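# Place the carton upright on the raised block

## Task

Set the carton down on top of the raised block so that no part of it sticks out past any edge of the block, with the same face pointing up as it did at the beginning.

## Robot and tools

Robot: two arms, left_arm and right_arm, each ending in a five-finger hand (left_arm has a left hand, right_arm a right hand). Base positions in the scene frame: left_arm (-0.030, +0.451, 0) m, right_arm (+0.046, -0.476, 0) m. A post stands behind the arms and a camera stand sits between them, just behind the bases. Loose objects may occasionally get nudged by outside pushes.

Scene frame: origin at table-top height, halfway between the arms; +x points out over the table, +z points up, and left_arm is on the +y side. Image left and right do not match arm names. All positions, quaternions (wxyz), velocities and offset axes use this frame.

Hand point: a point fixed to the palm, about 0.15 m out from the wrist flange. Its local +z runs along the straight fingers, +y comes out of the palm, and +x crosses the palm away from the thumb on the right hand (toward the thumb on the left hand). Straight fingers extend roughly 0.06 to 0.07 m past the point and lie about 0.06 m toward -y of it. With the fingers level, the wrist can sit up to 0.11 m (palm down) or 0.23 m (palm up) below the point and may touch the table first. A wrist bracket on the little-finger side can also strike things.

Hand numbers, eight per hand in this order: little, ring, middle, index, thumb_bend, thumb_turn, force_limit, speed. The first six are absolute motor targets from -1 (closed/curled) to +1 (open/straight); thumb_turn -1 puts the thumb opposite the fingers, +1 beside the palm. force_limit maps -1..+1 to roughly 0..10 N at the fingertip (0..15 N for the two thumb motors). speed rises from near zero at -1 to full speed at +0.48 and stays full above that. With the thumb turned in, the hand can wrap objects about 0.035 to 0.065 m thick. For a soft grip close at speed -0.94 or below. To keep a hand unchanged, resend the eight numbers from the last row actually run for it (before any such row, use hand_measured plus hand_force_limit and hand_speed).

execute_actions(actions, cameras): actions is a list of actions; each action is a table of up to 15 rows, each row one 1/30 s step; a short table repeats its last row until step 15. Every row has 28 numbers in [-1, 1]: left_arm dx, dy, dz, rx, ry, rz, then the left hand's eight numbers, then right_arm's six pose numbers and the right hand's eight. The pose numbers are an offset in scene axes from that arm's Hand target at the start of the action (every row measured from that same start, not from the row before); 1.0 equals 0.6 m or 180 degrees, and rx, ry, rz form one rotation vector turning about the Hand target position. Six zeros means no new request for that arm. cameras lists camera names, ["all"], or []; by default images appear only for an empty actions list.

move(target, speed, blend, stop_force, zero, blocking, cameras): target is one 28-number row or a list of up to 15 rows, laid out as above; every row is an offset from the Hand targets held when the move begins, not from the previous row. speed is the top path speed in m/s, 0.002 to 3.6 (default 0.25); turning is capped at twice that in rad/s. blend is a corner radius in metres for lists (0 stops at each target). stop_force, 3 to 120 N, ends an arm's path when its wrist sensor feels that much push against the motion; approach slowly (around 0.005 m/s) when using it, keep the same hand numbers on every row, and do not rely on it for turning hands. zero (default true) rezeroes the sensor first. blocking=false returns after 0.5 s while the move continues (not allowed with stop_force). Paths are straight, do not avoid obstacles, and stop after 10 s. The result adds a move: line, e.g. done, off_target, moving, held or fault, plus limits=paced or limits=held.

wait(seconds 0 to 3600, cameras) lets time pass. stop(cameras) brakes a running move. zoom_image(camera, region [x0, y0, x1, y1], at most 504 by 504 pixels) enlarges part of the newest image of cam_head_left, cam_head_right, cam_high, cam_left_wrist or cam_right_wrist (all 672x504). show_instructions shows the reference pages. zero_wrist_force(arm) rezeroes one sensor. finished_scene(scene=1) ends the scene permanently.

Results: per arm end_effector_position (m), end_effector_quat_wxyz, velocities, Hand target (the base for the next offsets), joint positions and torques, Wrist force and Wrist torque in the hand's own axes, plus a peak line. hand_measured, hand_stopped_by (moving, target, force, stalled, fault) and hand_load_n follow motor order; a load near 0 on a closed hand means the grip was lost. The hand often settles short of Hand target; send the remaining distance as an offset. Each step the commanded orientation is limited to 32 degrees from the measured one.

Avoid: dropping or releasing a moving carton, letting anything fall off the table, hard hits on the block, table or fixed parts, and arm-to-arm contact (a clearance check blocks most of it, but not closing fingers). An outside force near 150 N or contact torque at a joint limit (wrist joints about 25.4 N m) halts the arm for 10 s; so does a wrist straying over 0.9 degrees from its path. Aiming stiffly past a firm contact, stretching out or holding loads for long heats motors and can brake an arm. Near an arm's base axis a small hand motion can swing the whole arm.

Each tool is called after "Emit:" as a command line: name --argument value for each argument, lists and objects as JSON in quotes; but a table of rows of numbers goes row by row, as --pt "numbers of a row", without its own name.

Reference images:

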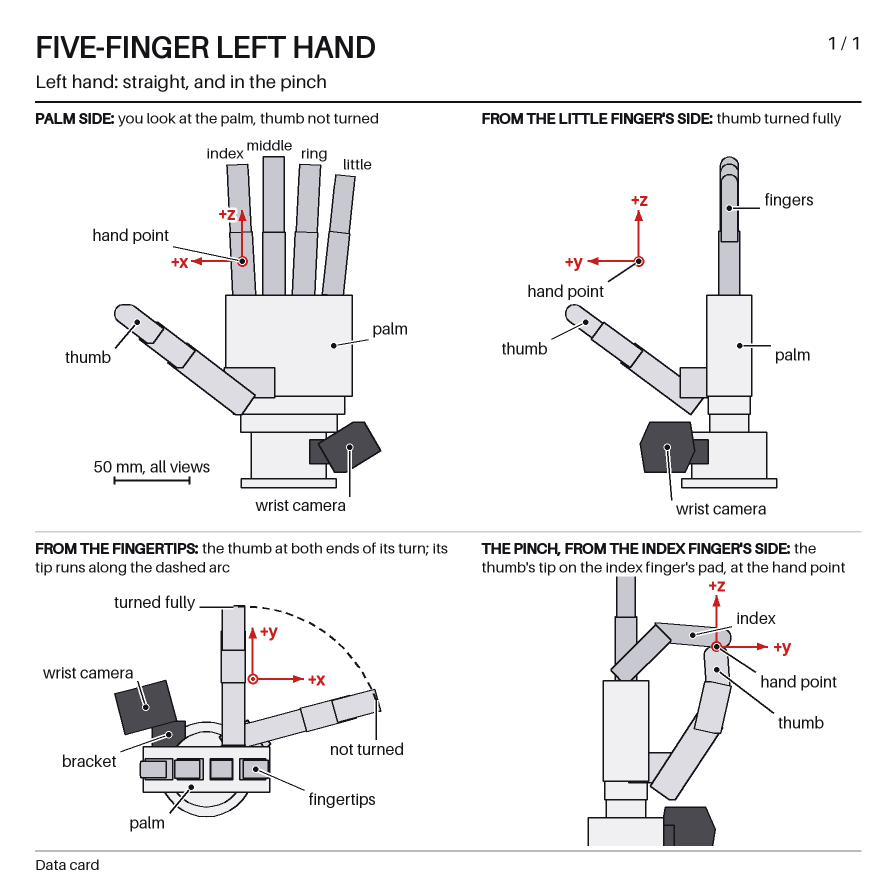

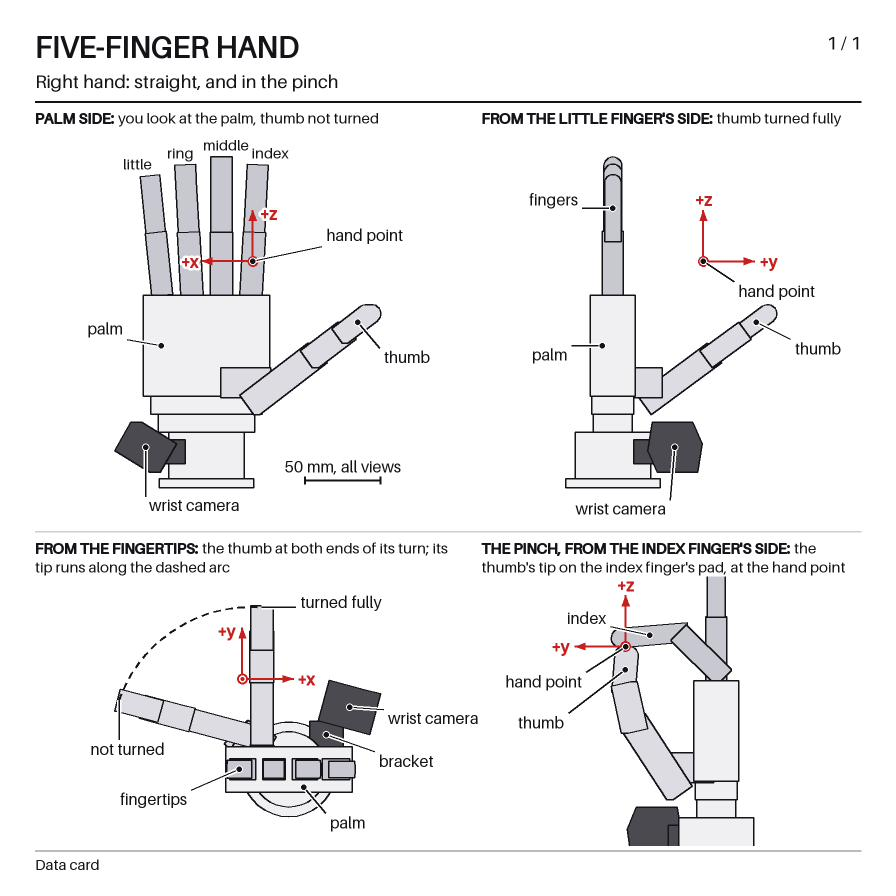

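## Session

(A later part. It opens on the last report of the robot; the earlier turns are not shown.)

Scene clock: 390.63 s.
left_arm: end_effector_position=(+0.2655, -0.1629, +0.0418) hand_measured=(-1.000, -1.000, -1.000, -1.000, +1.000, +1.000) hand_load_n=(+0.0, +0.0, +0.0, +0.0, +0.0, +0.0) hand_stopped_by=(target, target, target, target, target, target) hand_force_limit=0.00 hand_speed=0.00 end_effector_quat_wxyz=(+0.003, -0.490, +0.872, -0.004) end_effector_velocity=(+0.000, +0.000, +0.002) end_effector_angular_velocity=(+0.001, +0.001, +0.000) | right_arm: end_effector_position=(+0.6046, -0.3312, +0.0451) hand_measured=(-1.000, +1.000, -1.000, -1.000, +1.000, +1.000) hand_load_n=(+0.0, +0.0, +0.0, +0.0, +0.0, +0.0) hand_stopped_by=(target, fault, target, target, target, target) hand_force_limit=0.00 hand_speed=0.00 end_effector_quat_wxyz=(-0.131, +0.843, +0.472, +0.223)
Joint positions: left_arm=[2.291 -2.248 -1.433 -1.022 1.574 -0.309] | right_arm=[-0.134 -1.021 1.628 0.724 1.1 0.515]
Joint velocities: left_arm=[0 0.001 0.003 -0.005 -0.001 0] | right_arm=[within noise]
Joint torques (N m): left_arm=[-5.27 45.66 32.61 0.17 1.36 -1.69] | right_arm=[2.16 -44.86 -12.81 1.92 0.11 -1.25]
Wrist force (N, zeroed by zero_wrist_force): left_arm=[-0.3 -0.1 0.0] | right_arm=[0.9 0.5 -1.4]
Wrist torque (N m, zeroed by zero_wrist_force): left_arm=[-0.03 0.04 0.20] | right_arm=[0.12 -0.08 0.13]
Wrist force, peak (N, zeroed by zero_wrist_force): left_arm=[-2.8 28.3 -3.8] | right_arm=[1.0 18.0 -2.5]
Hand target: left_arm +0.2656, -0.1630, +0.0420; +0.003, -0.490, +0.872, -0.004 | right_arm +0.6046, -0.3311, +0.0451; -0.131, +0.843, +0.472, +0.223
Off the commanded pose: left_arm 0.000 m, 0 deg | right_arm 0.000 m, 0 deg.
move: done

Emit:
move --target '[0.0214,-0.0130,0,0,0,0, -1,-1,-1,-1,1,1,0,0, -0.0214,0.0130,0,0,0,0, -1,-1,-1,-1,1,1,0,0]' --speed 0.005 --stop_force 3 --cameras '[]'

Scene clock: 394.67 s.
left_arm: end_effector_position=(+0.2688, -0.1649, +0.0420) hand_measured=(-1.000, -1.000, -1.000, -1.000, +1.000, +1.000) hand_load_n=(+0.0, +0.0, +0.0, +0.5, +0.0, +0.0) hand_stopped_by=(target, target, target, target, target, target) hand_force_limit=0.00 hand_speed=0.00 end_effector_quat_wxyz=(+0.003, -0.490, +0.872, -0.004) | right_arm: end_effector_position=(+0.6037, -0.3306, +0.0451) hand_measured=(-1.000, +1.000, -1.000, -1.000, +1.000, +1.000) hand_load_n=(+0.0, +0.0, +0.0, +0.0, +0.0, +0.0) hand_stopped_by=(target, fault, target, target, target, target) hand_force_limit=0.00 hand_speed=0.00 end_effector_quat_wxyz=(-0.131, +0.843, +0.472, +0.223)
Joint positions: left_arm=[2.293 -2.255 -1.42 -1.028 1.574 -0.307] | right_arm=[-0.133 -1.023 1.631 0.722 1.1 0.516]
Joint torques (N m): left_arm=[-2.6 56.71 9.37 4.82 -2.01 -1.2] | right_arm=[-7.52 -23.09 -26.15 3.63 -1.98 -2.8]
Wrist force (N, zeroed by zero_wrist_force): left_arm=[-0.1 0.8 0.1] | right_arm=[1.7 2.9 -3.4]
Wrist torque (N m, zeroed by zero_wrist_force): left_arm=[0.01 0.02 -0.04] | right_arm=[0.57 -0.13 0.16]
Wrist force, peak (N, zeroed by zero_wrist_force): left_arm=[-0.4 8.6 -1.6] | right_arm=[2.0 3.8 -3.5]
Hand target: left_arm +0.2688, -0.1649, +0.0420; +0.003, -0.490, +0.872, -0.004 (not the last commanded pose) | right_arm +0.6037, -0.3306, +0.0451; -0.131, +0.843, +0.472, +0.223 (not the last commanded pose)
Off the commanded pose: left_arm 0.011 m, 0 deg | right_arm 0.014 m, 0 deg.
move: contact (left_arm, right_arm)

Emit:
move --pt "0 0 0 0 0 0 -1 -1 -1 -1 1 1 0 0 0.0024 -0.0014 0 0 0 0 -1 -1 -1 -1 1 1 0 0" --pt "0 0 0 0 0 0 -1 -1 -1 -1 1 1 0 0 0.0024 -0.0014 0.0133 0 0 0 -1 -1 -1 -1 1 1 0 0" --speed 0.02 --cameras '["cam_head_right"]'

Scene clock: 402.73 s.
left_arm: end_effector_position=(+0.2688, -0.1649, +0.0420) hand_measured=(-1.000, -1.000, -1.000, -1.000, +1.000, +1.000) hand_load_n=(+0.0, +0.0, +0.0, +0.0, +0.0, +0.0) hand_stopped_by=(target, target, target, target, target, target) hand_force_limit=0.00 hand_speed=0.00 end_effector_quat_wxyz=(+0.003, -0.490, +0.872, -0.004) | right_arm: end_effector_position=(+0.6051, -0.3314, +0.0533) hand_measured=(-1.000, +1.000, -1.000, -1.000, +1.000, +1.000) hand_load_n=(+0.0, +0.0, +0.0, +0.0, +0.0, +0.0) hand_stopped_by=(target, fault, target, target, target, target) hand_force_limit=0.00 hand_speed=0.00 end_effector_quat_wxyz=(-0.131, +0.843, +0.472, +0.224) end_effector_velocity=(+0.001, +0.000, -0.002) end_effector_angular_velocity=(+0.000, -0.002, +0.000)
Joint positions: left_arm=[2.293 -2.255 -1.42 -1.028 1.574 -0.307] | right_arm=[-0.134 -1.031 1.62 0.742 1.1 0.514]
Joint velocities: left_arm=[within noise] | right_arm=[0 0.003 0 -0.005 0 0]
Joint torques (N m): left_arm=[-10.14 56.99 9.71 1.73 0.92 -2.18] | right_arm=[9.94 -25.41 -16.63 0.24 -0.45 2.76]
Wrist force (N, zeroed by zero_wrist_force): left_arm=[-0.1 0.7 0.3] | right_arm=[0.0 -0.4 0.2]
Wrist torque (N m, zeroed by zero_wrist_force): left_arm=[-0.01 0.02 -0.03] | right_arm=[-0.10 -0.01 0.05]
Wrist force, peak (N, zeroed by zero_wrist_force): left_arm=[-0.2 0.9 0.1] | right_arm=[1.8 3.1 -3.7]
Hand target: left_arm +0.2688, -0.1649, +0.0420; +0.003, -0.490, +0.872, -0.004 | right_arm +0.6051, -0.3314, +0.0531; -0.131, +0.843, +0.472, +0.223
Off the commanded pose: left_arm 0.000 m, 0 deg | right_arm 0.000 m, 0 deg.
move: done

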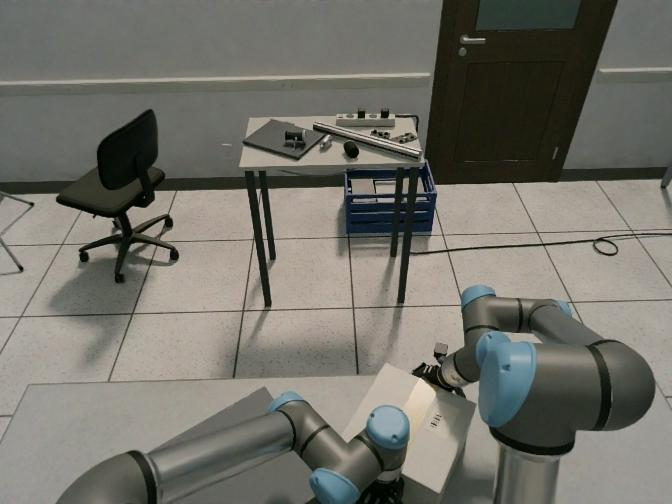

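Emit:
move --target '[0,0,0,0,0,0, -1,-1,-1,-1,1,1,0,0, 0,0,0.0065,0,0,0, -1,-1,-1,-1,1,1,0,0]' --speed 0.02 --cameras '[]'

Emit:
move --target '[0,0,0,0,0,0, -1,-1,-1,-1,1,1,0,0, -0.0214,0.0130,0,0,0,0, -1,-1,-1,-1,1,1,0,0]' --speed 0.005 --stop_force 6 --cameras '[]'

Scene clock: 409.30 s.
left_arm: end_effector_position=(+0.2688, -0.1649, +0.0420) hand_measured=(-1.000, -1.000, -1.000, -1.000, +1.000, +1.000) hand_load_n=(+0.0, +0.0, +0.0, +0.0, +0.0, +0.0) hand_stopped_by=(target, target, target, target, target, target) hand_force_limit=0.00 hand_speed=0.00 end_effector_quat_wxyz=(+0.003, -0.490, +0.872, -0.004) | right_arm: end_effector_position=(+0.6051, -0.3314, +0.0572) hand_measured=(-1.000, +1.000, -1.000, -1.000, +1.000, +1.000) hand_load_n=(+0.0, +0.0, +0.0, +0.0, +0.0, +0.0) hand_stopped_by=(target, fault, target, target, target, target) hand_force_limit=0.00 hand_speed=0.00 end_effector_quat_wxyz=(-0.131, +0.843, +0.472, +0.224)
Joint positions: left_arm=[2.293 -2.255 -1.42 -1.028 1.574 -0.307] | right_arm=[-0.134 -1.036 1.616 0.751 1.1 0.514]
Joint torques (N m): left_arm=[-8.86 55.91 9.34 1.02 2.71 -2.37] | right_arm=[9.68 -25.96 -18.93 0.12 0.57 2.4]
Wrist force (N, zeroed by zero_wrist_force): left_arm=[-0.1 0.4 0.2] | right_arm=[0.1 -0.5 0.1]
Wrist torque (N m, zeroed by zero_wrist_force): left_arm=[-0.05 0.02 -0.02] | right_arm=[-0.11 -0.01 0.04]
Wrist force, peak (N, zeroed by zero_wrist_force): left_arm=[-0.1 0.9 0.2] | right_arm=[0.0 -0.7 0.2]
Hand target: left_arm +0.2688, -0.1649, +0.0420; +0.003, -0.490, +0.872, -0.004 | right_arm +0.6051, -0.3314, +0.0570; -0.131, +0.843, +0.472, +0.223
Off the commanded pose: left_arm 0.000 m, 0 deg | right_arm 0.000 m, 0 deg.
move: done

Scene clock: 411.20 s.
left_arm: end_effector_position=(+0.2688, -0.1649, +0.0420) hand_measured=(-1.000, -1.000, -1.000, -1.000, +1.000, +1.000) hand_load_n=(+0.0, +0.0, +0.0, +0.0, +0.0, +0.0) hand_stopped_by=(target, target, target, target, target, target) hand_force_limit=0.00 hand_speed=0.00 end_effector_quat_wxyz=(+0.003, -0.490, +0.872, -0.004) | right_arm: end_effector_position=(+0.6014, -0.3292, +0.0570) hand_measured=(-1.000, +1.000, -1.000, -1.000, +1.000, +1.000) hand_load_n=(+0.0, +0.0, +0.0, +0.0, +0.0, +0.0) hand_stopped_by=(target, fault, target, target, target, target) hand_force_limit=0.00 hand_speed=0.00 end_effector_quat_wxyz=(-0.131, +0.843, +0.472, +0.224)
Joint positions: left_arm=[2.293 -2.255 -1.42 -1.028 1.574 -0.307] | right_arm=[-0.13 -1.043 1.627 0.744 1.101 0.519]
Joint torques (N m): left_arm=[-10.06 57.23 7.81 0.92 2.72 -2.29] | right_arm=[-7.01 -23.54 -26.19 4.01 -2.89 -2.6]
Wrist force (N, zeroed by zero_wrist_force): left_arm=[0.1 1.0 -0.1] | right_arm=[0.8 5.8 -0.5]
Wrist torque (N m, zeroed by zero_wrist_force): left_arm=[0.05 -0.01 -0.03] | right_arm=[0.33 -0.05 0.05]
Wrist force, peak (N, zeroed by zero_wrist_force): left_arm=[0.1 1.0 -0.1] | right_arm=[0.5 10.1 0.1]
Hand target: left_arm +0.2688, -0.1649, +0.0420; +0.003, -0.490, +0.872, -0.004 | right_arm +0.6014, -0.3292, +0.0570; -0.131, +0.843, +0.472, +0.224 (not the last commanded pose)
Off the commanded pose: left_arm 0.000 m, 0 deg | right_arm 0.011 m, 0 deg.
move: contact (right_arm)

Emit:
move --target '[0.0007,-0.00043,0,0,0,0, -1,-1,-1,-1,1,1,0,0, 0,0,0,0,0,0, -1,-1,-1,-1,1,1,0,0]' --speed 0.005 --cameras '[]'

Scene clock: 417.23 s.
left_arm: end_effector_position=(+0.2691, -0.1652, +0.0420) hand_measured=(-1.000, -1.000, -1.000, -1.000, +1.000, +1.000) hand_load_n=(+0.0, +0.0, +0.0, +0.0, +0.0, +0.0) hand_stopped_by=(target, target, target, target, target, target) hand_force_limit=0.00 hand_speed=0.00 end_effector_quat_wxyz=(+0.003, -0.490, +0.872, -0.004) | right_arm: end_effector_position=(+0.6014, -0.3292, +0.0570) hand_measured=(-1.000, +1.000, -1.000, -1.000, +1.000, +1.000) hand_load_n=(+0.0, +0.0, +0.0, +0.0, +0.0, +0.0) hand_stopped_by=(target, fault, target, target, target, target) hand_force_limit=0.00 hand_speed=0.00 end_effector_quat_wxyz=(-0.131, +0.843, +0.472, +0.224)
Joint positions: left_arm=[2.293 -2.256 -1.419 -1.029 1.574 -0.307] | right_arm=[-0.13 -1.043 1.627 0.744 1.101 0.519]
Joint torques (N m): left_arm=[13.94 41.19 36.85 7.03 2.47 3] | right_arm=[-5.15 -23.05 -24.08 1.63 -2.09 -2.28]
Wrist force (N, zeroed by zero_wrist_force): left_arm=[-2.4 19.2 -2.5] | right_arm=[-0.5 9.5 -0.3]
Wrist torque (N m, zeroed by zero_wrist_force): left_arm=[1.41 0.08 -0.93] | right_arm=[0.62 0.05 0.03]
Wrist force, peak (N, zeroed by zero_wrist_force): left_arm=[-2.4 19.2 -2.5] | right_arm=[-0.1 9.8 -0.6]
Hand target: left_arm +0.2692, -0.1652, +0.0420; +0.003, -0.490, +0.872, -0.004 | right_arm +0.6014, -0.3292, +0.0570; -0.131, +0.843, +0.472, +0.224
Off the commanded pose: left_arm 0.000 m, 0 deg | right_arm 0.000 m, 0 deg.
move: done

Emit:
move --pt "0.00735 0.00493 0 0 0 -0.01111 -1 -1 -1 -1 1 1 0 0 -0.00252 -0.01423 0 0 0 -0.01111 -1 -1 -1 -1 1 1 0 0" --pt "0.01503 0.00972 0 0 0 -0.02222 -1 -1 -1 -1 1 1 0 0 -0.00538 -0.02823 0 0 0 -0.02222 -1 -1 -1 -1 1 1 0 0" --speed 0.02 --blend 0.002 --cameras '["cam_high"]'

Scene clock: 433.57 s.
left_arm: end_effector_position=(+0.2783, -0.1593, +0.0420) hand_measured=(-1.000, -1.000, -1.000, -1.000, +1.000, +1.000) hand_load_n=(+0.0, +0.0, +0.0, +0.0, +0.0, +0.0) hand_stopped_by=(target, target, target, target, target, target) hand_force_limit=0.00 hand_speed=0.00 end_effector_quat_wxyz=(+0.002, -0.459, +0.888, -0.004) | right_arm: end_effector_position=(+0.5982, -0.3462, +0.0570) hand_measured=(-1.000, +1.000, -1.000, -1.000, +1.000, +1.000) hand_load_n=(+0.0, +0.0, +0.0, +0.0, +0.0, +0.0) hand_stopped_by=(target, fault, target, target, target, target) hand_force_limit=0.00 hand_speed=0.00 end_effector_quat_wxyz=(-0.123, +0.859, +0.442, +0.228)
Joint positions: left_arm=[2.303 -2.263 -1.406 -1.034 1.573 -0.226] | right_arm=[-0.154 -1.064 1.656 0.715 1.113 0.569]
Joint torques (N m): left_arm=[8.09 44.67 31.62 3.92 -2.27 -2.17] | right_arm=[10.03 -31.66 -10.38 5.08 -1.63 -0.97]
Wrist force (N, zeroed by zero_wrist_force): left_arm=[-2.0 22.2 -3.9] | right_arm=[0.0 17.1 0.8]
Wrist torque (N m, zeroed by zero_wrist_force): left_arm=[1.64 -0.06 -1.16] | right_arm=[1.04 -0.01 0.05]
Wrist force, peak (N, zeroed by zero_wrist_force): left_arm=[-2.2 22.7 -4.4] | right_arm=[0.1 17.5 0.8]
Hand target: left_arm +0.2782, -0.1593, +0.0420; +0.002, -0.460, +0.888, -0.004 | right_arm +0.5982, -0.3461, +0.0570; -0.123, +0.859, +0.442, +0.228
Off the commanded pose: left_arm 0.000 m, 0 deg | right_arm 0.000 m, 0 deg.
move: done

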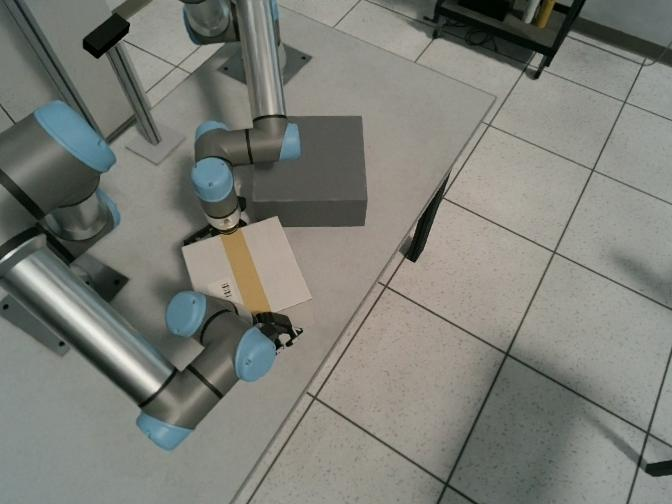

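Emit:
move --pt "0.00803 0.00463 0 0 0 -0.01111 -1 -1 -1 -1 1 1 0 0 -0.00315 -0.01378 0 0 0 -0.01111 -1 -1 -1 -1 1 1 0 0" --pt "0.01637 0.00908 0 0 0 -0.02222 -1 -1 -1 -1 1 1 0 0 -0.00663 -0.02737 0 0 0 -0.02222 -1 -1 -1 -1 1 1 0 0" --pt "0.02505 0.01337 0 0 0 -0.03333 -1 -1 -1 -1 1 1 0 0 -0.0104 -0.04067 0 0 0 -0.03333 -1 -1 -1 -1 1 1 0 0" --pt "0.03403 0.01745 0 0 0 -0.04444 -1 -1 -1 -1 1 1 0 0 -0.01447 -0.05375 0 0 0 -0.04444 -1 -1 -1 -1 1 1 0 0" --speed 0.03 --blend 0.002 --cameras '["cam_high"]'

Scene clock: 444.47 s.
left_arm: end_effector_position=(+0.2988, -0.1488, +0.0420) hand_measured=(-1.000, -1.000, -1.000, -1.000, +1.000, +1.000) hand_load_n=(+0.0, +0.0, +0.0, +0.0, +0.0, +0.0) hand_stopped_by=(target, target, target, target, target, target) hand_force_limit=0.00 hand_speed=0.00 end_effector_quat_wxyz=(+0.002, -0.396, +0.918, -0.004) end_effector_velocity=(-0.001, -0.001, +0.000) end_effector_angular_velocity=(+0.000, +0.000, +0.006) | right_arm: end_effector_position=(+0.5894, -0.3785, +0.0570) hand_measured=(-1.000, +1.000, -1.000, -1.000, +1.000, +1.000) hand_load_n=(+0.0, +0.0, +0.0, +0.0, +0.0, +0.0) hand_stopped_by=(target, fault, target, target, target, target) hand_force_limit=0.00 hand_speed=0.00 end_effector_quat_wxyz=(-0.107, +0.888, +0.381, +0.236)
Joint positions: left_arm=[2.324 -2.281 -1.374 -1.048 1.572 -0.066] | right_arm=[-0.198 -1.107 1.712 0.658 1.14 0.67]
Joint velocities: left_arm=[-0.002 0 0 0 0 -0.008] | right_arm=[within noise]
Joint torques (N m): left_arm=[5.07 47.26 26.98 6.16 -3.3 -2.42] | right_arm=[17.01 -24.55 -13.08 6.85 -3.88 -2.02]
Wrist force (N, zeroed by zero_wrist_force): left_arm=[-3.1 31.4 -6.7] | right_arm=[-1.4 25.8 0.6]
Wrist torque (N m, zeroed by zero_wrist_force): left_arm=[2.42 -0.08 -1.41] | right_arm=[1.62 0.06 -0.02]
Wrist force, peak (N, zeroed by zero_wrist_force): left_arm=[-3.1 32.4 -6.7] | right_arm=[-1.3 26.3 0.6]
Hand target: left_arm +0.2987, -0.1489, +0.0420; +0.002, -0.397, +0.918, -0.004 | right_arm +0.5895, -0.3783, +0.0570; -0.107, +0.887, +0.381, +0.236
Off the commanded pose: left_arm 0.000 m, 0 deg | right_arm 0.000 m, 0 deg.
move: done

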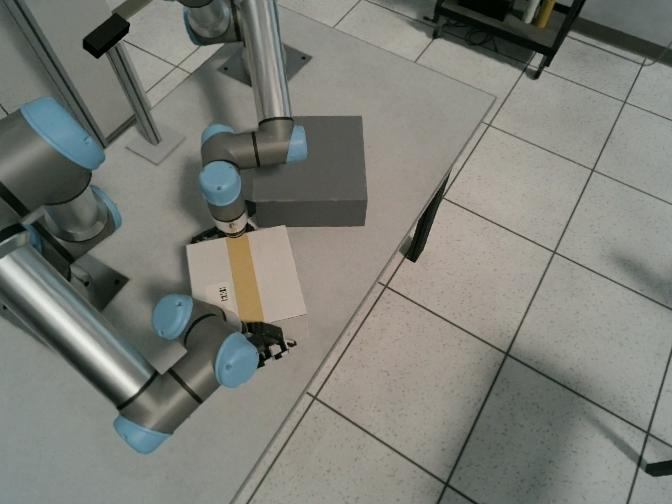

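Emit:
move --pt "0.0093 0.00388 0 0 0 -0.01111 -1 -1 -1 -1 1 1 0 0 -0.00433 -0.0128 0 0 0 -0.01111 -1 -1 -1 -1 1 1 0 0" --pt "0.0189 0.00753 0 0 0 -0.02222 -1 -1 -1 -1 1 1 0 0 -0.00897 -0.02535 0 0 0 -0.02222 -1 -1 -1 -1 1 1 0 0" --pt "0.0288 0.01098 0 0 0 -0.03333 -1 -1 -1 -1 1 1 0 0 -0.01383 -0.03758 0 0 0 -0.03333 -1 -1 -1 -1 1 1 0 0" --pt "0.03888 0.0143 0 0 0 -0.04444 -1 -1 -1 -1 1 1 0 0 -0.01897 -0.04958 0 0 0 -0.04444 -1 -1 -1 -1 1 1 0 0" --speed 0.03 --blend 0.002 --cameras '["cam_high"]'

Scene clock: 460.93 s.
left_arm: end_effector_position=(+0.3221, -0.1403, +0.0420) hand_measured=(-1.000, -1.000, -1.000, -1.000, +1.000, +1.000) hand_load_n=(+0.0, +0.0, +0.0, +0.0, +0.0, +0.0) hand_stopped_by=(target, target, target, target, target, target) hand_force_limit=0.00 hand_speed=0.00 end_effector_quat_wxyz=(+0.002, -0.331, +0.943, -0.004) end_effector_velocity=(+0.001, -0.001, +0.001) end_effector_angular_velocity=(-0.002, -0.001, +0.009) | right_arm: end_effector_position=(+0.5781, -0.4082, +0.0570) hand_measured=(-1.000, +1.000, -1.000, -1.000, +1.000, +1.000) hand_load_n=(+0.0, +0.0, +0.0, +0.0, +0.0, +0.0) hand_stopped_by=(target, fault, target, target, target, target) hand_force_limit=0.00 hand_speed=0.00 end_effector_quat_wxyz=(-0.090, +0.912, +0.318, +0.243)
Joint positions: left_arm=[2.344 -2.305 -1.33 -1.068 1.57 0.094] | right_arm=[-0.239 -1.149 1.765 0.605 1.172 0.773]
Joint velocities: left_arm=[0.001 0.001 0.001 0 0 -0.008] | right_arm=[within noise]
Joint torques (N m): left_arm=[0.34 48.43 25.65 7.61 -4.2 -2.86] | right_arm=[20.47 -23.59 -11.42 7.4 -5.61 -1.73]
Wrist force (N, zeroed by zero_wrist_force): left_arm=[-3.5 39.2 -8.4] | right_arm=[-2.7 33.1 0.6]
Wrist torque (N m, zeroed by zero_wrist_force): left_arm=[3.02 -0.21 -1.79] | right_arm=[2.05 0.12 -0.09]
Wrist force, peak (N, zeroed by zero_wrist_force): left_arm=[-3.7 41.7 -8.1] | right_arm=[-2.7 35.2 0.3]
Hand target: left_arm +0.3220, -0.1403, +0.0420; +0.002, -0.332, +0.943, -0.004 | right_arm +0.5781, -0.4081, +0.0570; -0.090, +0.912, +0.318, +0.243
Off the commanded pose: left_arm 0.000 m, 0 deg | right_arm 0.000 m, 0 deg.
move: done

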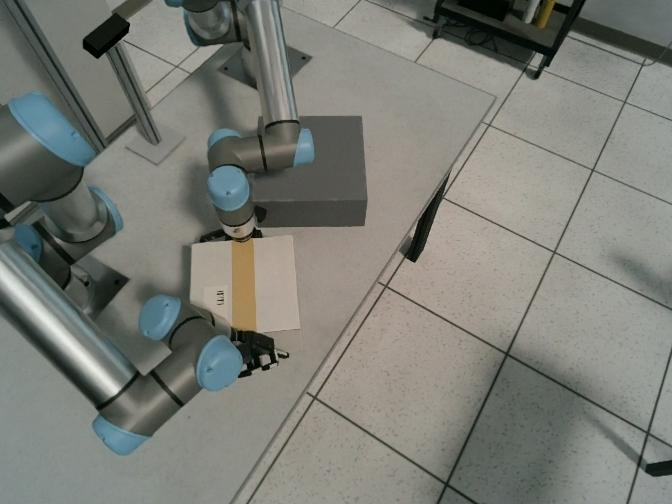

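Emit:
zoom_image --camera "cam_high" --region '[180, 100, 390, 380]'

Scaled by 1.800 from the camera's image (finer frame: 960x720).

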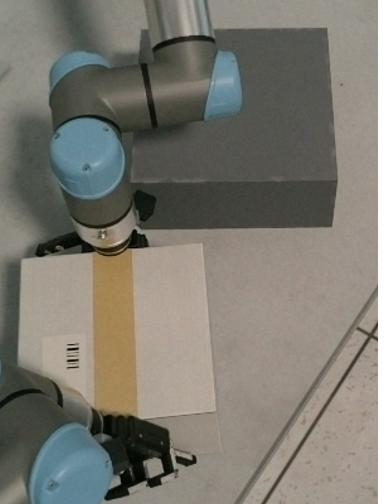

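Emit:
move --pt "0.00888 0.00253 0 0 0 -0.00944 -1 -1 -1 -1 1 1 0 0 -0.00455 -0.00995 0 0 0 -0.00944 -1 -1 -1 -1 1 1 0 0" --pt "0.01795 0.00488 0 0 0 -0.01889 -1 -1 -1 -1 1 1 0 0 -0.00927 -0.01965 0 0 0 -0.01889 -1 -1 -1 -1 1 1 0 0" --pt "0.02657 0.00705 0.0005 0 0 -0.02778 -1 -1 -1 -1 1 1 0 0 -0.01385 -0.02858 0 0 0 -0.02778 -1 -1 -1 -1 1 1 0 0" --speed 0.03 --blend 0.002 --cameras '["cam_high"]'

Scene clock: 486.30 s.
left_arm: end_effector_position=(+0.3381, -0.1360, +0.0423) hand_measured=(-1.000, -1.000, -1.000, -1.000, +1.000, +1.000) hand_load_n=(-0.5, +0.0, +0.0, +0.0, +0.0, +0.0) hand_stopped_by=(target, target, target, target, target, target) hand_force_limit=0.00 hand_speed=0.00 end_effector_quat_wxyz=(+0.002, -0.290, +0.957, -0.005) end_effector_velocity=(+0.000, -0.001, +0.001) end_effector_angular_velocity=(-0.002, -0.002, +0.008) | right_arm: end_effector_position=(+0.5697, -0.4254, +0.0570) hand_measured=(-1.000, +1.000, -1.000, -1.000, +1.000, +1.000) hand_load_n=(+0.0, +0.0, +0.0, +0.0, +0.0, +0.0) hand_stopped_by=(target, fault, target, target, target, target) hand_force_limit=0.00 hand_speed=0.00 end_effector_quat_wxyz=(-0.080, +0.925, +0.278, +0.247)
Joint positions: left_arm=[2.357 -2.323 -1.297 -1.083 1.569 0.193] | right_arm=[-0.262 -1.174 1.798 0.574 1.194 0.838]
Joint velocities: left_arm=[0.001 0.001 0 0.001 0 -0.007] | right_arm=[within noise]
Joint torques (N m): left_arm=[-2.12 58.2 28.72 8.58 -4.58 -3.14] | right_arm=[19.77 -23.14 -11.51 7.18 -6.17 -1.87]
Wrist force (N, zeroed by zero_wrist_force): left_arm=[-2.5 37.5 2.7] | right_arm=[-2.6 34.5 1.4]
Wrist torque (N m, zeroed by zero_wrist_force): left_arm=[2.16 0.14 -1.57] | right_arm=[1.97 0.04 0.01]
Wrist force, peak (N, zeroed by zero_wrist_force): left_arm=[-2.1 44.8 -9.2] | right_arm=[-2.2 38.2 1.2]
Hand target: left_arm +0.3379, -0.1361, +0.0423; +0.002, -0.290, +0.957, -0.005 | right_arm +0.5698, -0.4252, +0.0570; -0.080, +0.925, +0.278, +0.247
Off the commanded pose: left_arm 0.000 m, 0 deg | right_arm 0.000 m, 0 deg.
move: done

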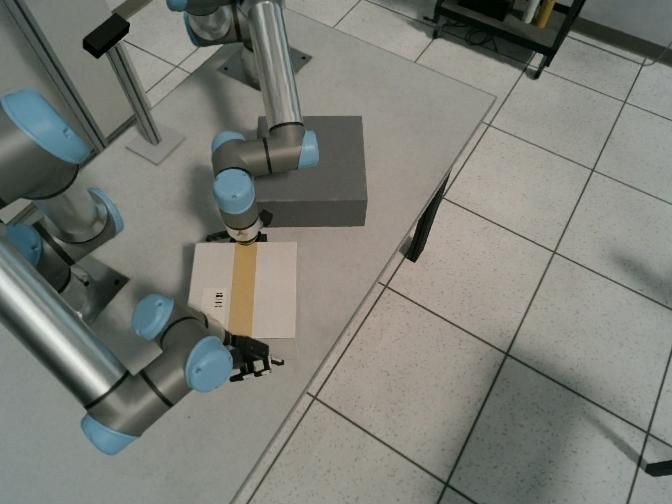

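Emit:
move --target '[0.00018,-0.00028,0.0033,0,0,0, -1,-1,-1,-1,1,1,0,0, -0.00018,0.00028,0.0033,0,0,0, -1,-1,-1,-1,1,1,0,0]' --speed 0.01 --cameras '[]'

Scene clock: 492.63 s.
left_arm: end_effector_position=(+0.3380, -0.1362, +0.0443) hand_measured=(-1.000, -1.000, -1.000, -1.000, +1.000, +1.000) hand_load_n=(+0.0, +0.0, +0.0, +0.0, +0.0, +0.0) hand_stopped_by=(target, target, target, target, target, target) hand_force_limit=0.00 hand_speed=0.00 end_effector_quat_wxyz=(+0.002, -0.290, +0.957, -0.004) | right_arm: end_effector_position=(+0.5697, -0.4251, +0.0591) hand_measured=(-1.000, +1.000, -1.000, -1.000, +1.000, +1.000) hand_load_n=(+0.0, +0.0, +0.0, +0.0, +0.0, +0.0) hand_stopped_by=(target, fault, target, target, target, target) hand_force_limit=0.00 hand_speed=0.00 end_effector_quat_wxyz=(-0.080, +0.925, +0.278, +0.247)
Joint positions: left_arm=[2.356 -2.321 -1.295 -1.088 1.569 0.193] | right_arm=[-0.261 -1.177 1.795 0.579 1.194 0.838]
Joint torques (N m): left_arm=[-7.85 62.48 45.6 12.7 -3.52 -1.14] | right_arm=[26.79 -31.84 -9.75 6.24 -4.97 3.69]
Wrist force (N, zeroed by zero_wrist_force): left_arm=[-0.3 41.4 9.5] | right_arm=[-4.0 40.6 7.6]
Wrist torque (N m, zeroed by zero_wrist_force): left_arm=[2.16 0.32 -1.10] | right_arm=[1.74 -0.01 0.15]
Wrist force, peak (N, zeroed by zero_wrist_force): left_arm=[0.0 41.8 9.4] | right_arm=[-4.1 41.1 8.0]
Hand target: left_arm +0.3380, -0.1362, +0.0442; +0.002, -0.290, +0.957, -0.005 | right_arm +0.5697, -0.4251, +0.0590; -0.080, +0.925, +0.278, +0.247
Off the commanded pose: left_arm 0.000 m, 0 deg | right_arm 0.000 m, 0 deg.
move: done

Emit:
move --target '[0.00013,-0.0002,0.05,0,0,0, -1,-1,-1,-1,1,1,0,0, 0,0,0.05,0,0,0, -1,-1,-1,-1,1,1,0,0]' --speed 0.03 --cameras '["cam_head_left","cam_high"]'

Scene clock: 501.07 s.
left_arm: end_effector_position=(+0.3382, -0.1364, +0.0745) hand_measured=(-1.000, -1.000, -1.000, -1.000, +1.000, +1.000) hand_load_n=(+0.0, +0.0, +0.0, +0.0, +0.0, +0.0) hand_stopped_by=(target, target, target, target, target, target) hand_force_limit=0.00 hand_speed=0.00 end_effector_quat_wxyz=(+0.002, -0.290, +0.957, -0.005) end_effector_velocity=(+0.002, +0.000, -0.002) end_effector_angular_velocity=(-0.002, -0.002, +0.001) | right_arm: end_effector_position=(+0.5698, -0.4251, +0.0893) hand_measured=(-1.000, +1.000, -1.000, -1.000, +1.000, +1.000) hand_load_n=(+0.0, +0.0, +0.0, +0.0, +0.0, +0.0) hand_stopped_by=(target, fault, target, target, target, target) hand_force_limit=0.00 hand_speed=0.00 end_effector_quat_wxyz=(-0.080, +0.925, +0.278, +0.247) end_effector_velocity=(+0.000, +0.000, -0.002) end_effector_angular_velocity=(+0.000, +0.000, +0.000)
Joint positions: left_arm=[2.356 -2.289 -1.266 -1.147 1.569 0.193] | right_arm=[-0.261 -1.217 1.762 0.652 1.194 0.838]
Joint velocities: left_arm=[0.001 -0.003 0 0.006 0 0] | right_arm=[0 0.004 0.002 -0.006 0 0]
Joint torques (N m): left_arm=[-3.57 56.85 31.63 14.58 -1.47 -2.54] | right_arm=[26.94 -21.61 4.97 6.26 -9.67 2.94]
Wrist force (N, zeroed by zero_wrist_force): left_arm=[-2.4 49.4 11.6] | right_arm=[-6.1 48.5 6.0]
Wrist torque (N m, zeroed by zero_wrist_force): left_arm=[2.51 0.51 -1.76] | right_arm=[2.35 0.10 0.08]
Wrist force, peak (N, zeroed by zero_wrist_force): left_arm=[-1.7 52.4 9.8] | right_arm=[-6.2 52.3 7.0]
Hand target: left_arm +0.3381, -0.1363, +0.0742; +0.002, -0.290, +0.957, -0.005 | right_arm +0.5697, -0.4251, +0.0890; -0.080, +0.925, +0.278, +0.247
Off the commanded pose: left_arm 0.000 m, 0 deg | right_arm 0.000 m, 0 deg.
move: done

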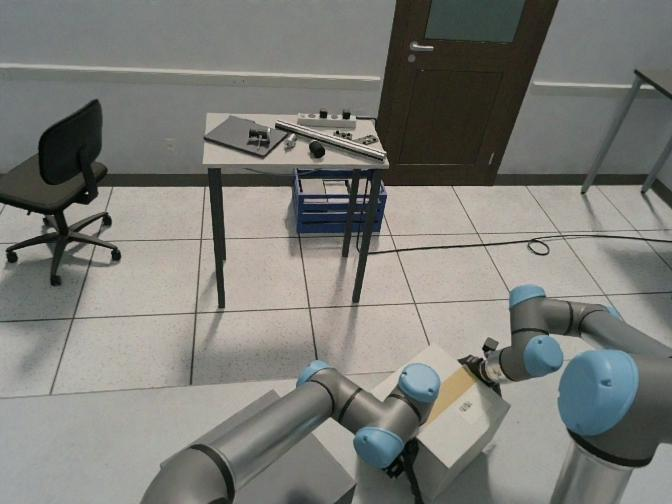

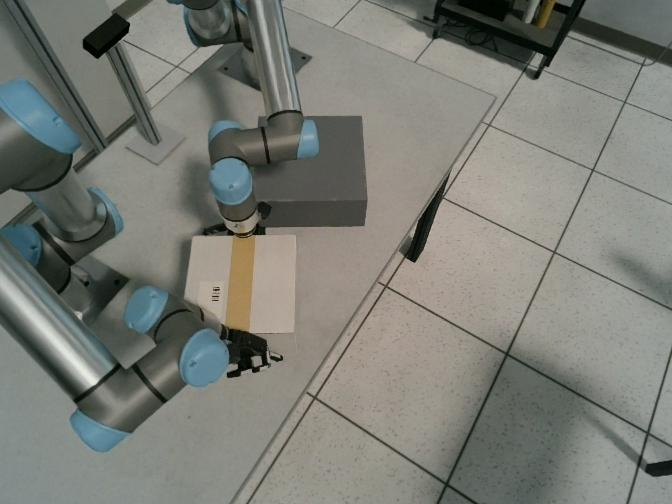

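Emit:
move --pt "-0.00004 0.00007 0.085 0 0 0 -1 -1 -1 -1 1 1 0 0 0 0 0.085 0 0 0 -1 -1 -1 -1 1 1 0 0" --speed 0.05 --cameras '[]'

Scene clock: 506.50 s.
left_arm: end_effector_position=(+0.3381, -0.1364, +0.1254) hand_measured=(-1.000, -1.000, -1.000, -1.000, +1.000, +1.000) hand_load_n=(+0.0, +0.0, +0.0, +0.0, +0.0, +0.0) hand_stopped_by=(target, target, target, target, target, target) hand_force_limit=0.00 hand_speed=0.00 end_effector_quat_wxyz=(+0.002, -0.290, +0.957, -0.005) | right_arm: end_effector_position=(+0.5698, -0.4251, +0.1401) hand_measured=(-1.000, +1.000, -1.000, -1.000, +1.000, +1.000) hand_load_n=(+0.0, +0.0, +0.0, +0.0, +0.0, +0.0) hand_stopped_by=(target, fault, target, target, target, target) hand_force_limit=0.00 hand_speed=0.00 end_effector_quat_wxyz=(-0.079, +0.925, +0.278, +0.247)
Joint positions: left_arm=[2.356 -2.244 -1.206 -1.253 1.569 0.193] | right_arm=[-0.261 -1.273 1.694 0.776 1.194 0.838]
Joint torques (N m): left_arm=[-0.9 53.29 32.08 16.01 0.09 -1.06] | right_arm=[24.83 -21.13 4.71 6.94 -7.35 -0.43]
Wrist force (N, zeroed by zero_wrist_force): left_arm=[-1.9 53.2 12.5] | right_arm=[-5.3 52.3 5.5]
Wrist torque (N m, zeroed by zero_wrist_force): left_arm=[2.50 0.48 -1.81] | right_arm=[2.53 0.05 0.21]
Wrist force, peak (N, zeroed by zero_wrist_force): left_arm=[-2.1 55.8 11.4] | right_arm=[-5.1 55.5 6.0]
Hand target: left_arm +0.3381, -0.1363, +0.1252; +0.002, -0.290, +0.957, -0.005 | right_arm +0.5697, -0.4251, +0.1400; -0.080, +0.925, +0.278, +0.247
Off the commanded pose: left_arm 0.000 m, 0 deg | right_arm 0.000 m, 0 deg.
move: done

Emit:
move --pt "-0.00018 0.00028 0.0917 0 0 0 -1 -1 -1 -1 1 1 0 0 0 0 0.0917 0 0 0 -1 -1 -1 -1 1 1 0 0" --speed 0.05 --cameras '["cam_high", "cam_head_left"]'

Scene clock: 511.00 s.
left_arm: end_effector_position=(+0.3380, -0.1362, +0.1804) hand_measured=(-1.000, -1.000, -1.000, -1.000, +1.000, +1.000) hand_load_n=(+0.0, +0.0, +0.0, +0.0, +0.0, +0.0) hand_stopped_by=(target, target, target, target, target, target) hand_force_limit=0.00 hand_speed=0.00 end_effector_quat_wxyz=(+0.002, -0.290, +0.957, -0.005) | right_arm: end_effector_position=(+0.5698, -0.4251, +0.1952) hand_measured=(-1.000, +1.000, -1.000, -1.000, +1.000, +1.000) hand_load_n=(+0.0, +0.0, +0.0, +0.0, +0.0, +0.0) hand_stopped_by=(target, fault, target, target, target, target) hand_force_limit=0.00 hand_speed=0.00 end_effector_quat_wxyz=(-0.080, +0.925, +0.278, +0.247)
Joint positions: left_arm=[2.356 -2.209 -1.12 -1.373 1.569 0.193] | right_arm=[-0.261 -1.318 1.603 0.912 1.194 0.838]
Joint torques (N m): left_arm=[6.64 50.61 30.89 16.35 -0.63 2.45] | right_arm=[20.24 -21.7 2.23 6.88 -9.89 1.1]
Wrist force (N, zeroed by zero_wrist_force): left_arm=[-2.2 52.4 13.1] | right_arm=[-4.8 51.5 4.9]
Wrist torque (N m, zeroed by zero_wrist_force): left_arm=[2.24 0.56 -1.76] | right_arm=[2.53 0.03 0.24]
Wrist force, peak (N, zeroed by zero_wrist_force): left_arm=[-1.2 55.0 12.3] | right_arm=[-7.1 54.7 11.8]
Hand target: left_arm +0.3380, -0.1361, +0.1803; +0.002, -0.290, +0.957, -0.005 | right_arm +0.5697, -0.4251, +0.1950; -0.080, +0.925, +0.278, +0.247
Off the commanded pose: left_arm 0.000 m, 0 deg | right_arm 0.000 m, 0 deg.
move: done
Images, in order (width x height): cam_head_left 672x504, cam_high 672x504.

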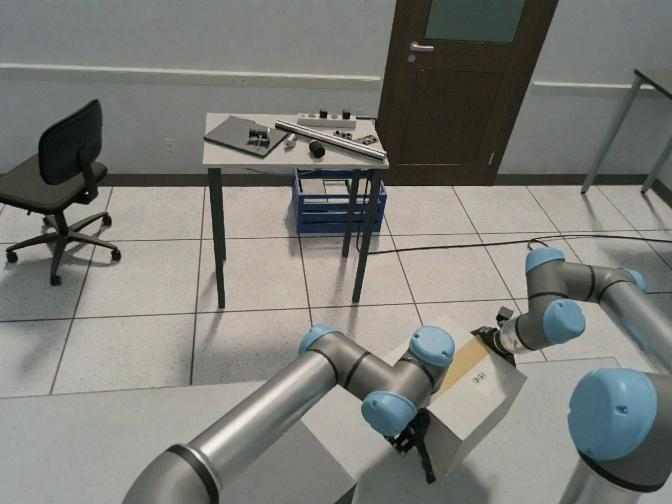

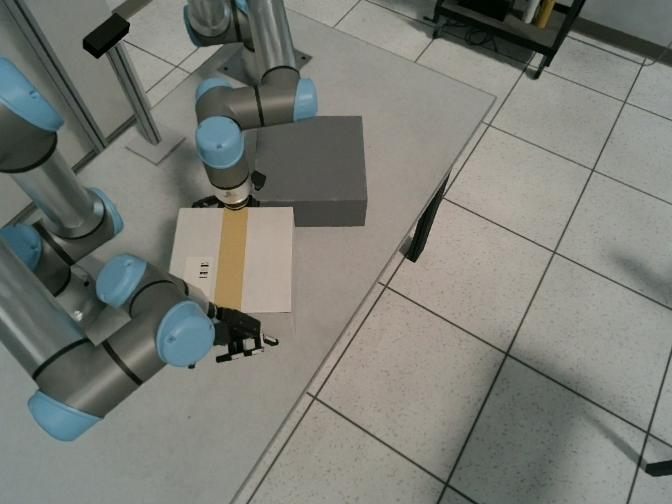

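Emit:
move --target '[-0.02038,0.08097,0,0,0,0, -1,-1,-1,-1,1,1,0,0, -0.02028,0.08083,0,0,0,0, -1,-1,-1,-1,1,1,0,0]' --speed 0.05 --cameras '[]'

Scene clock: 531.07 s.
left_arm: end_effector_position=(+0.3259, -0.0875, +0.1803) hand_measured=(-1.000, -1.000, -1.000, -1.000, +1.000, +1.000) hand_load_n=(+0.0, +0.0, +0.0, +0.0, +0.0, +0.0) hand_stopped_by=(target, target, target, target, target, target) hand_force_limit=0.00 hand_speed=0.00 end_effector_quat_wxyz=(+0.002, -0.290, +0.957, -0.005) | right_arm: end_effector_position=(+0.5575, -0.3766, +0.1950) hand_measured=(-1.000, +1.000, -1.000, -1.000, +1.000, +1.000) hand_load_n=(+0.0, +0.0, +0.0, +0.0, +0.0, +0.0) hand_stopped_by=(target, fault, target, target, target, target) hand_force_limit=0.00 hand_speed=0.00 end_effector_quat_wxyz=(-0.080, +0.925, +0.278, +0.247)
Joint positions: left_arm=[2.393 -2.093 -1.308 -1.302 1.569 0.23] | right_arm=[-0.143 -1.333 1.613 0.877 1.24 0.954]
Joint torques (N m): left_arm=[-11.41 49.19 45.27 10.25 -4.44 -2.71] | right_arm=[19.19 -26.63 -12.34 9.7 -10.42 -1.29]
Wrist force (N, zeroed by zero_wrist_force): left_arm=[0.4 49.3 10.3] | right_arm=[-4.4 49.4 8.0]
Wrist torque (N m, zeroed by zero_wrist_force): left_arm=[2.51 0.28 -1.26] | right_arm=[1.98 0.00 0.33]
Wrist force, peak (N, zeroed by zero_wrist_force): left_arm=[-1.8 52.4 13.4] | right_arm=[-4.6 52.1 6.6]
Hand target: left_arm +0.3258, -0.0876, +0.1803; +0.002, -0.290, +0.957, -0.005 | right_arm +0.5575, -0.3766, +0.1950; -0.080, +0.925, +0.278, +0.247
Off the commanded pose: left_arm 0.000 m, 0 deg | right_arm 0.000 m, 0 deg.
move: done

Emit:
move --target '[-0.04064,0.16178,0,0,0,0, -1,-1,-1,-1,1,1,0,0, -0.04057,0.16167,0,0,0,0, -1,-1,-1,-1,1,1,0,0]' --speed 0.06 --cameras '["cam_high"]'

Scene clock: 535.90 s.
left_arm: end_effector_position=(+0.3015, +0.0095, +0.1803) hand_measured=(-1.000, -1.000, -1.000, -1.000, +1.000, +1.000) hand_load_n=(+0.0, +0.0, +0.0, +0.0, +0.0, +0.0) hand_stopped_by=(target, target, target, target, target, target) hand_force_limit=0.00 hand_speed=0.00 end_effector_quat_wxyz=(+0.002, -0.290, +0.957, -0.005) | right_arm: end_effector_position=(+0.5333, -0.2796, +0.1950) hand_measured=(-1.000, +1.000, -1.000, -1.000, +1.000, +1.000) hand_load_n=(+0.0, +0.0, +0.0, +0.0, +0.0, +0.0) hand_stopped_by=(target, fault, target, target, target, target) hand_force_limit=0.00 hand_speed=0.00 end_effector_quat_wxyz=(-0.080, +0.925, +0.278, +0.247)
Joint positions: left_arm=[2.483 -1.881 -1.617 -1.205 1.568 0.32] | right_arm=[0.107 -1.318 1.578 0.832 1.348 1.189]
Joint torques (N m): left_arm=[-14.28 39.3 44.22 8.75 -4.33 -2.58] | right_arm=[20.4 -42.69 -6.41 6.83 -9.82 -1]
Wrist force (N, zeroed by zero_wrist_force): left_arm=[-0.2 43.5 10.2] | right_arm=[-5.2 43.5 8.3]
Wrist torque (N m, zeroed by zero_wrist_force): left_arm=[2.35 0.33 -1.20] | right_arm=[1.76 0.04 0.22]
Wrist force, peak (N, zeroed by zero_wrist_force): left_arm=[-1.5 50.1 11.2] | right_arm=[-5.3 49.9 8.2]
Hand target: left_arm +0.3014, +0.0095, +0.1803; +0.002, -0.290, +0.957, -0.005 | right_arm +0.5332, -0.2796, +0.1950; -0.080, +0.925, +0.278, +0.247
Off the commanded pose: left_arm 0.000 m, 0 deg | right_arm 0.000 m, 0 deg.
move: done

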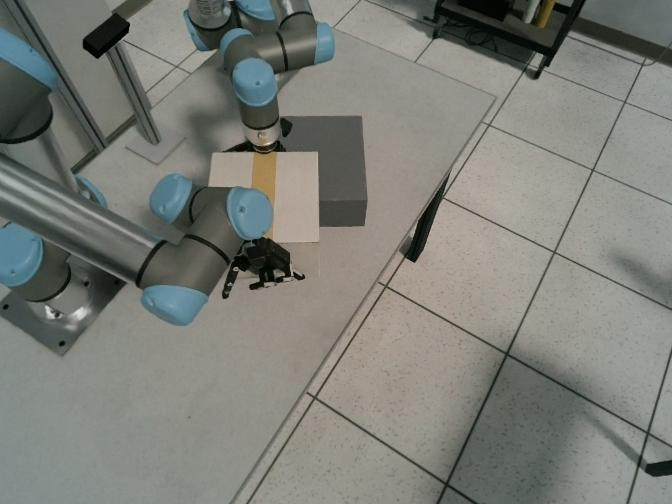

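Emit:
move --target '[-0.04043,0.16146,0,0,0,0, -1,-1,-1,-1,1,1,0,0, -0.04057,0.16167,0,0,0,0, -1,-1,-1,-1,1,1,0,0]' --speed 0.06 --cameras '["cam_head_left"]'

Scene clock: 540.53 s.
left_arm: end_effector_position=(+0.2772, +0.1064, +0.1803) hand_measured=(-1.000, -1.000, -1.000, -1.000, +1.000, +1.000) hand_load_n=(+0.0, +0.0, +0.0, +0.0, +0.0, +0.0) hand_stopped_by=(target, target, target, target, target, target) hand_force_limit=0.00 hand_speed=0.00 end_effector_quat_wxyz=(+0.002, -0.290, +0.957, -0.005) | right_arm: end_effector_position=(+0.5089, -0.1826, +0.1950) hand_measured=(-1.000, +1.000, -1.000, -1.000, +1.000, +1.000) hand_load_n=(+0.0, +0.0, +0.0, +0.0, +0.0, +0.0) hand_stopped_by=(target, fault, target, target, target, target) hand_force_limit=0.00 hand_speed=0.00 end_effector_quat_wxyz=(-0.080, +0.925, +0.278, +0.247)
Joint positions: left_arm=[2.603 -1.679 -1.868 -1.157 1.567 0.44] | right_arm=[0.349 -1.244 1.472 0.828 1.464 1.404]
Joint torques (N m): left_arm=[-13.38 23.68 51.83 11.15 -5.85 -2.88] | right_arm=[15.62 -44.85 -8.36 3.08 -10.91 -2.08]
Wrist force (N, zeroed by zero_wrist_force): left_arm=[1.6 46.7 11.0] | right_arm=[-2.4 46.5 8.6]
Wrist torque (N m, zeroed by zero_wrist_force): left_arm=[2.32 0.25 -0.85] | right_arm=[1.81 -0.15 0.60]
Wrist force, peak (N, zeroed by zero_wrist_force): left_arm=[-0.4 49.7 12.7] | right_arm=[-4.3 47.8 9.5]
Hand target: left_arm +0.2771, +0.1064, +0.1803; +0.002, -0.290, +0.957, -0.005 | right_arm +0.5088, -0.1826, +0.1950; -0.080, +0.925, +0.278, +0.247
Off the commanded pose: left_arm 0.000 m, 0 deg | right_arm 0.000 m, 0 deg.
move: done

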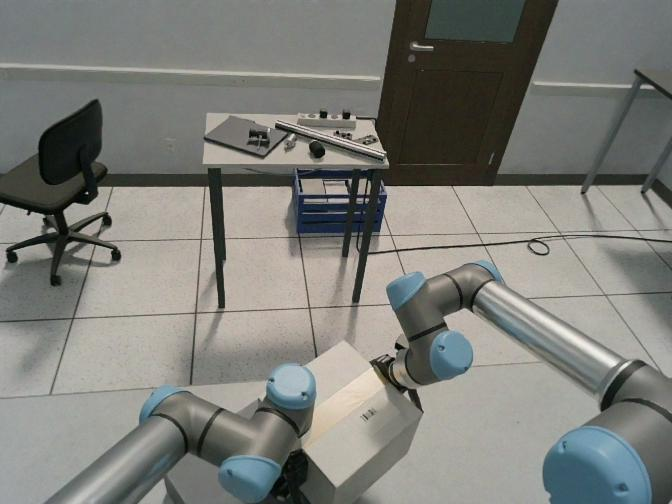

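Emit:
move --target '[-0.04048,0.16153,0,0,0,0, -1,-1,-1,-1,1,1,0,0, -0.04057,0.16167,0,0,0,0, -1,-1,-1,-1,1,1,0,0]' --speed 0.06 --cameras '["cam_high"]'

Scene clock: 545.20 s.
left_arm: end_effector_position=(+0.2528, +0.2033, +0.1802) hand_measured=(-1.000, -1.000, -1.000, -1.000, +1.000, +1.000) hand_load_n=(+0.0, +0.0, +0.0, +0.5, +0.0, +0.0) hand_stopped_by=(target, target, target, target, target, target) hand_force_limit=0.00 hand_speed=0.00 end_effector_quat_wxyz=(+0.002, -0.290, +0.957, -0.004) | right_arm: end_effector_position=(+0.4845, -0.0856, +0.1950) hand_measured=(-1.000, +1.000, -1.000, -1.000, +1.000, +1.000) hand_load_n=(+0.0, +0.0, +0.0, +0.0, +0.0, +0.0) hand_stopped_by=(target, fault, target, target, target, target) hand_force_limit=0.00 hand_speed=0.00 end_effector_quat_wxyz=(-0.080, +0.925, +0.278, +0.247)
Joint positions: left_arm=[2.768 -1.474 -2.074 -1.157 1.566 0.604] | right_arm=[0.561 -1.121 1.295 0.872 1.569 1.588]
Joint torques (N m): left_arm=[-14.99 16.49 51.5 12.66 -7.98 -2.95] | right_arm=[16.9 -48.41 -11.93 -0.81 -10.63 -1.6]
Wrist force (N, zeroed by zero_wrist_force): left_arm=[0.1 47.9 14.0] | right_arm=[-2.6 46.9 5.3]
Wrist torque (N m, zeroed by zero_wrist_force): left_arm=[1.74 0.40 -1.01] | right_arm=[2.20 -0.09 0.47]
Wrist force, peak (N, zeroed by zero_wrist_force): left_arm=[-0.8 52.7 13.2] | right_arm=[-5.6 51.4 9.8]
Hand target: left_arm +0.2528, +0.2033, +0.1803; +0.002, -0.290, +0.957, -0.005 | right_arm +0.4845, -0.0856, +0.1950; -0.080, +0.925, +0.278, +0.247
Off the commanded pose: left_arm 0.000 m, 0 deg | right_arm 0.000 m, 0 deg.
move: done

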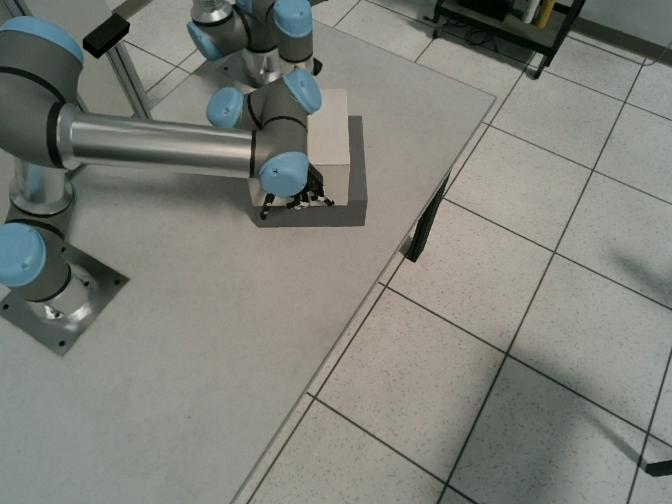

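Emit:
move --target '[-0.02640,0.10508,0,0,0,0, -1,-1,-1,-1,1,1,0,0, -0.0265,0.1052,0,0,0,0, -1,-1,-1,-1,1,1,0,0]' --speed 0.05 --cameras '["cam_high", "cam_head_left", "cam_head_right"]'

Scene clock: 549.77 s.
left_arm: end_effector_position=(+0.2369, +0.2664, +0.1802) hand_measured=(-1.000, -1.000, -1.000, -1.000, +1.000, +1.000) hand_load_n=(+0.0, +0.0, +0.0, +0.0, +0.0, +0.0) hand_stopped_by=(target, target, target, target, target, target) hand_force_limit=0.00 hand_speed=0.00 end_effector_quat_wxyz=(+0.001, -0.290, +0.957, -0.004) | right_arm: end_effector_position=(+0.4686, -0.0224, +0.1950) hand_measured=(-1.000, +1.000, -1.000, -1.000, +1.000, +1.000) hand_load_n=(+0.0, +0.0, +0.5, +0.0, +0.0, +0.0) hand_stopped_by=(target, fault, target, target, target, target) hand_force_limit=0.00 hand_speed=0.00 end_effector_quat_wxyz=(-0.080, +0.925, +0.278, +0.247)
Joint positions: left_arm=[2.909 -1.338 -2.183 -1.184 1.565 0.745] | right_arm=[0.679 -1.016 1.136 0.93 1.628 1.691]
Joint torques (N m): left_arm=[-17.98 7.86 49.51 13.38 -9.26 -2.92] | right_arm=[19.84 -51.85 -13.76 -2.38 -10.88 -1.74]
Wrist force (N, zeroed by zero_wrist_force): left_arm=[-1.7 50.6 12.7] | right_arm=[-4.3 50.0 5.1]
Wrist torque (N m, zeroed by zero_wrist_force): left_arm=[2.05 0.54 -1.45] | right_arm=[2.37 0.04 0.31]
Wrist force, peak (N, zeroed by zero_wrist_force): left_arm=[-1.5 55.0 12.9] | right_arm=[-5.2 52.2 9.1]
Hand target: left_arm +0.2370, +0.2664, +0.1803; +0.002, -0.290, +0.957, -0.005 | right_arm +0.4686, -0.0225, +0.1950; -0.080, +0.925, +0.278, +0.247
Off the commanded pose: left_arm 0.000 m, 0 deg | right_arm 0.000 m, 0 deg.
move: done
Images, in order (width x height): cam_head_left 672x504, cam_head_right 672x504, cam_high 672x504.

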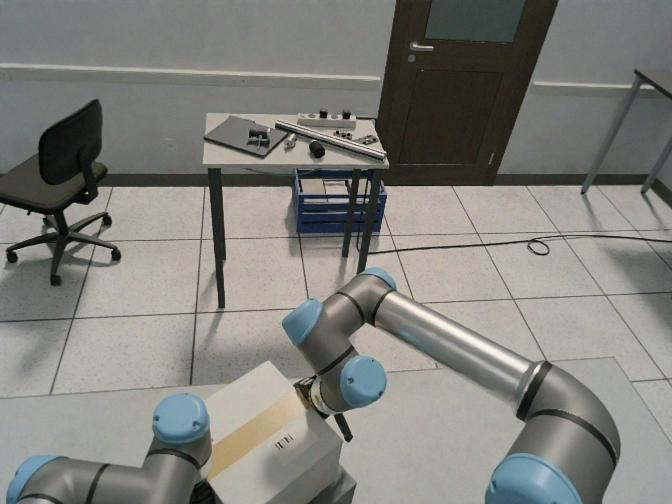

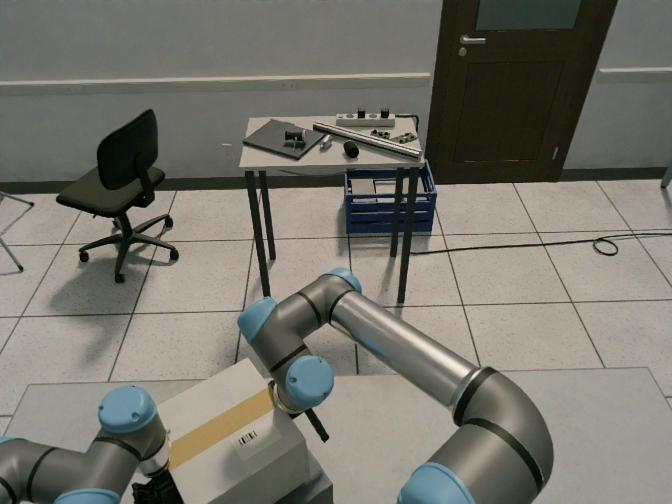

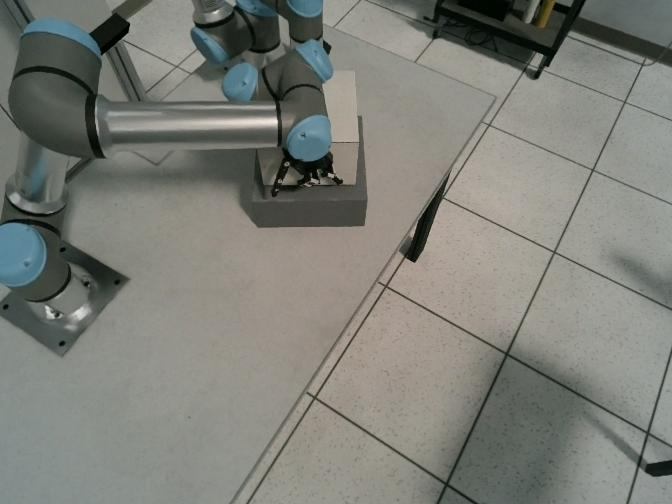

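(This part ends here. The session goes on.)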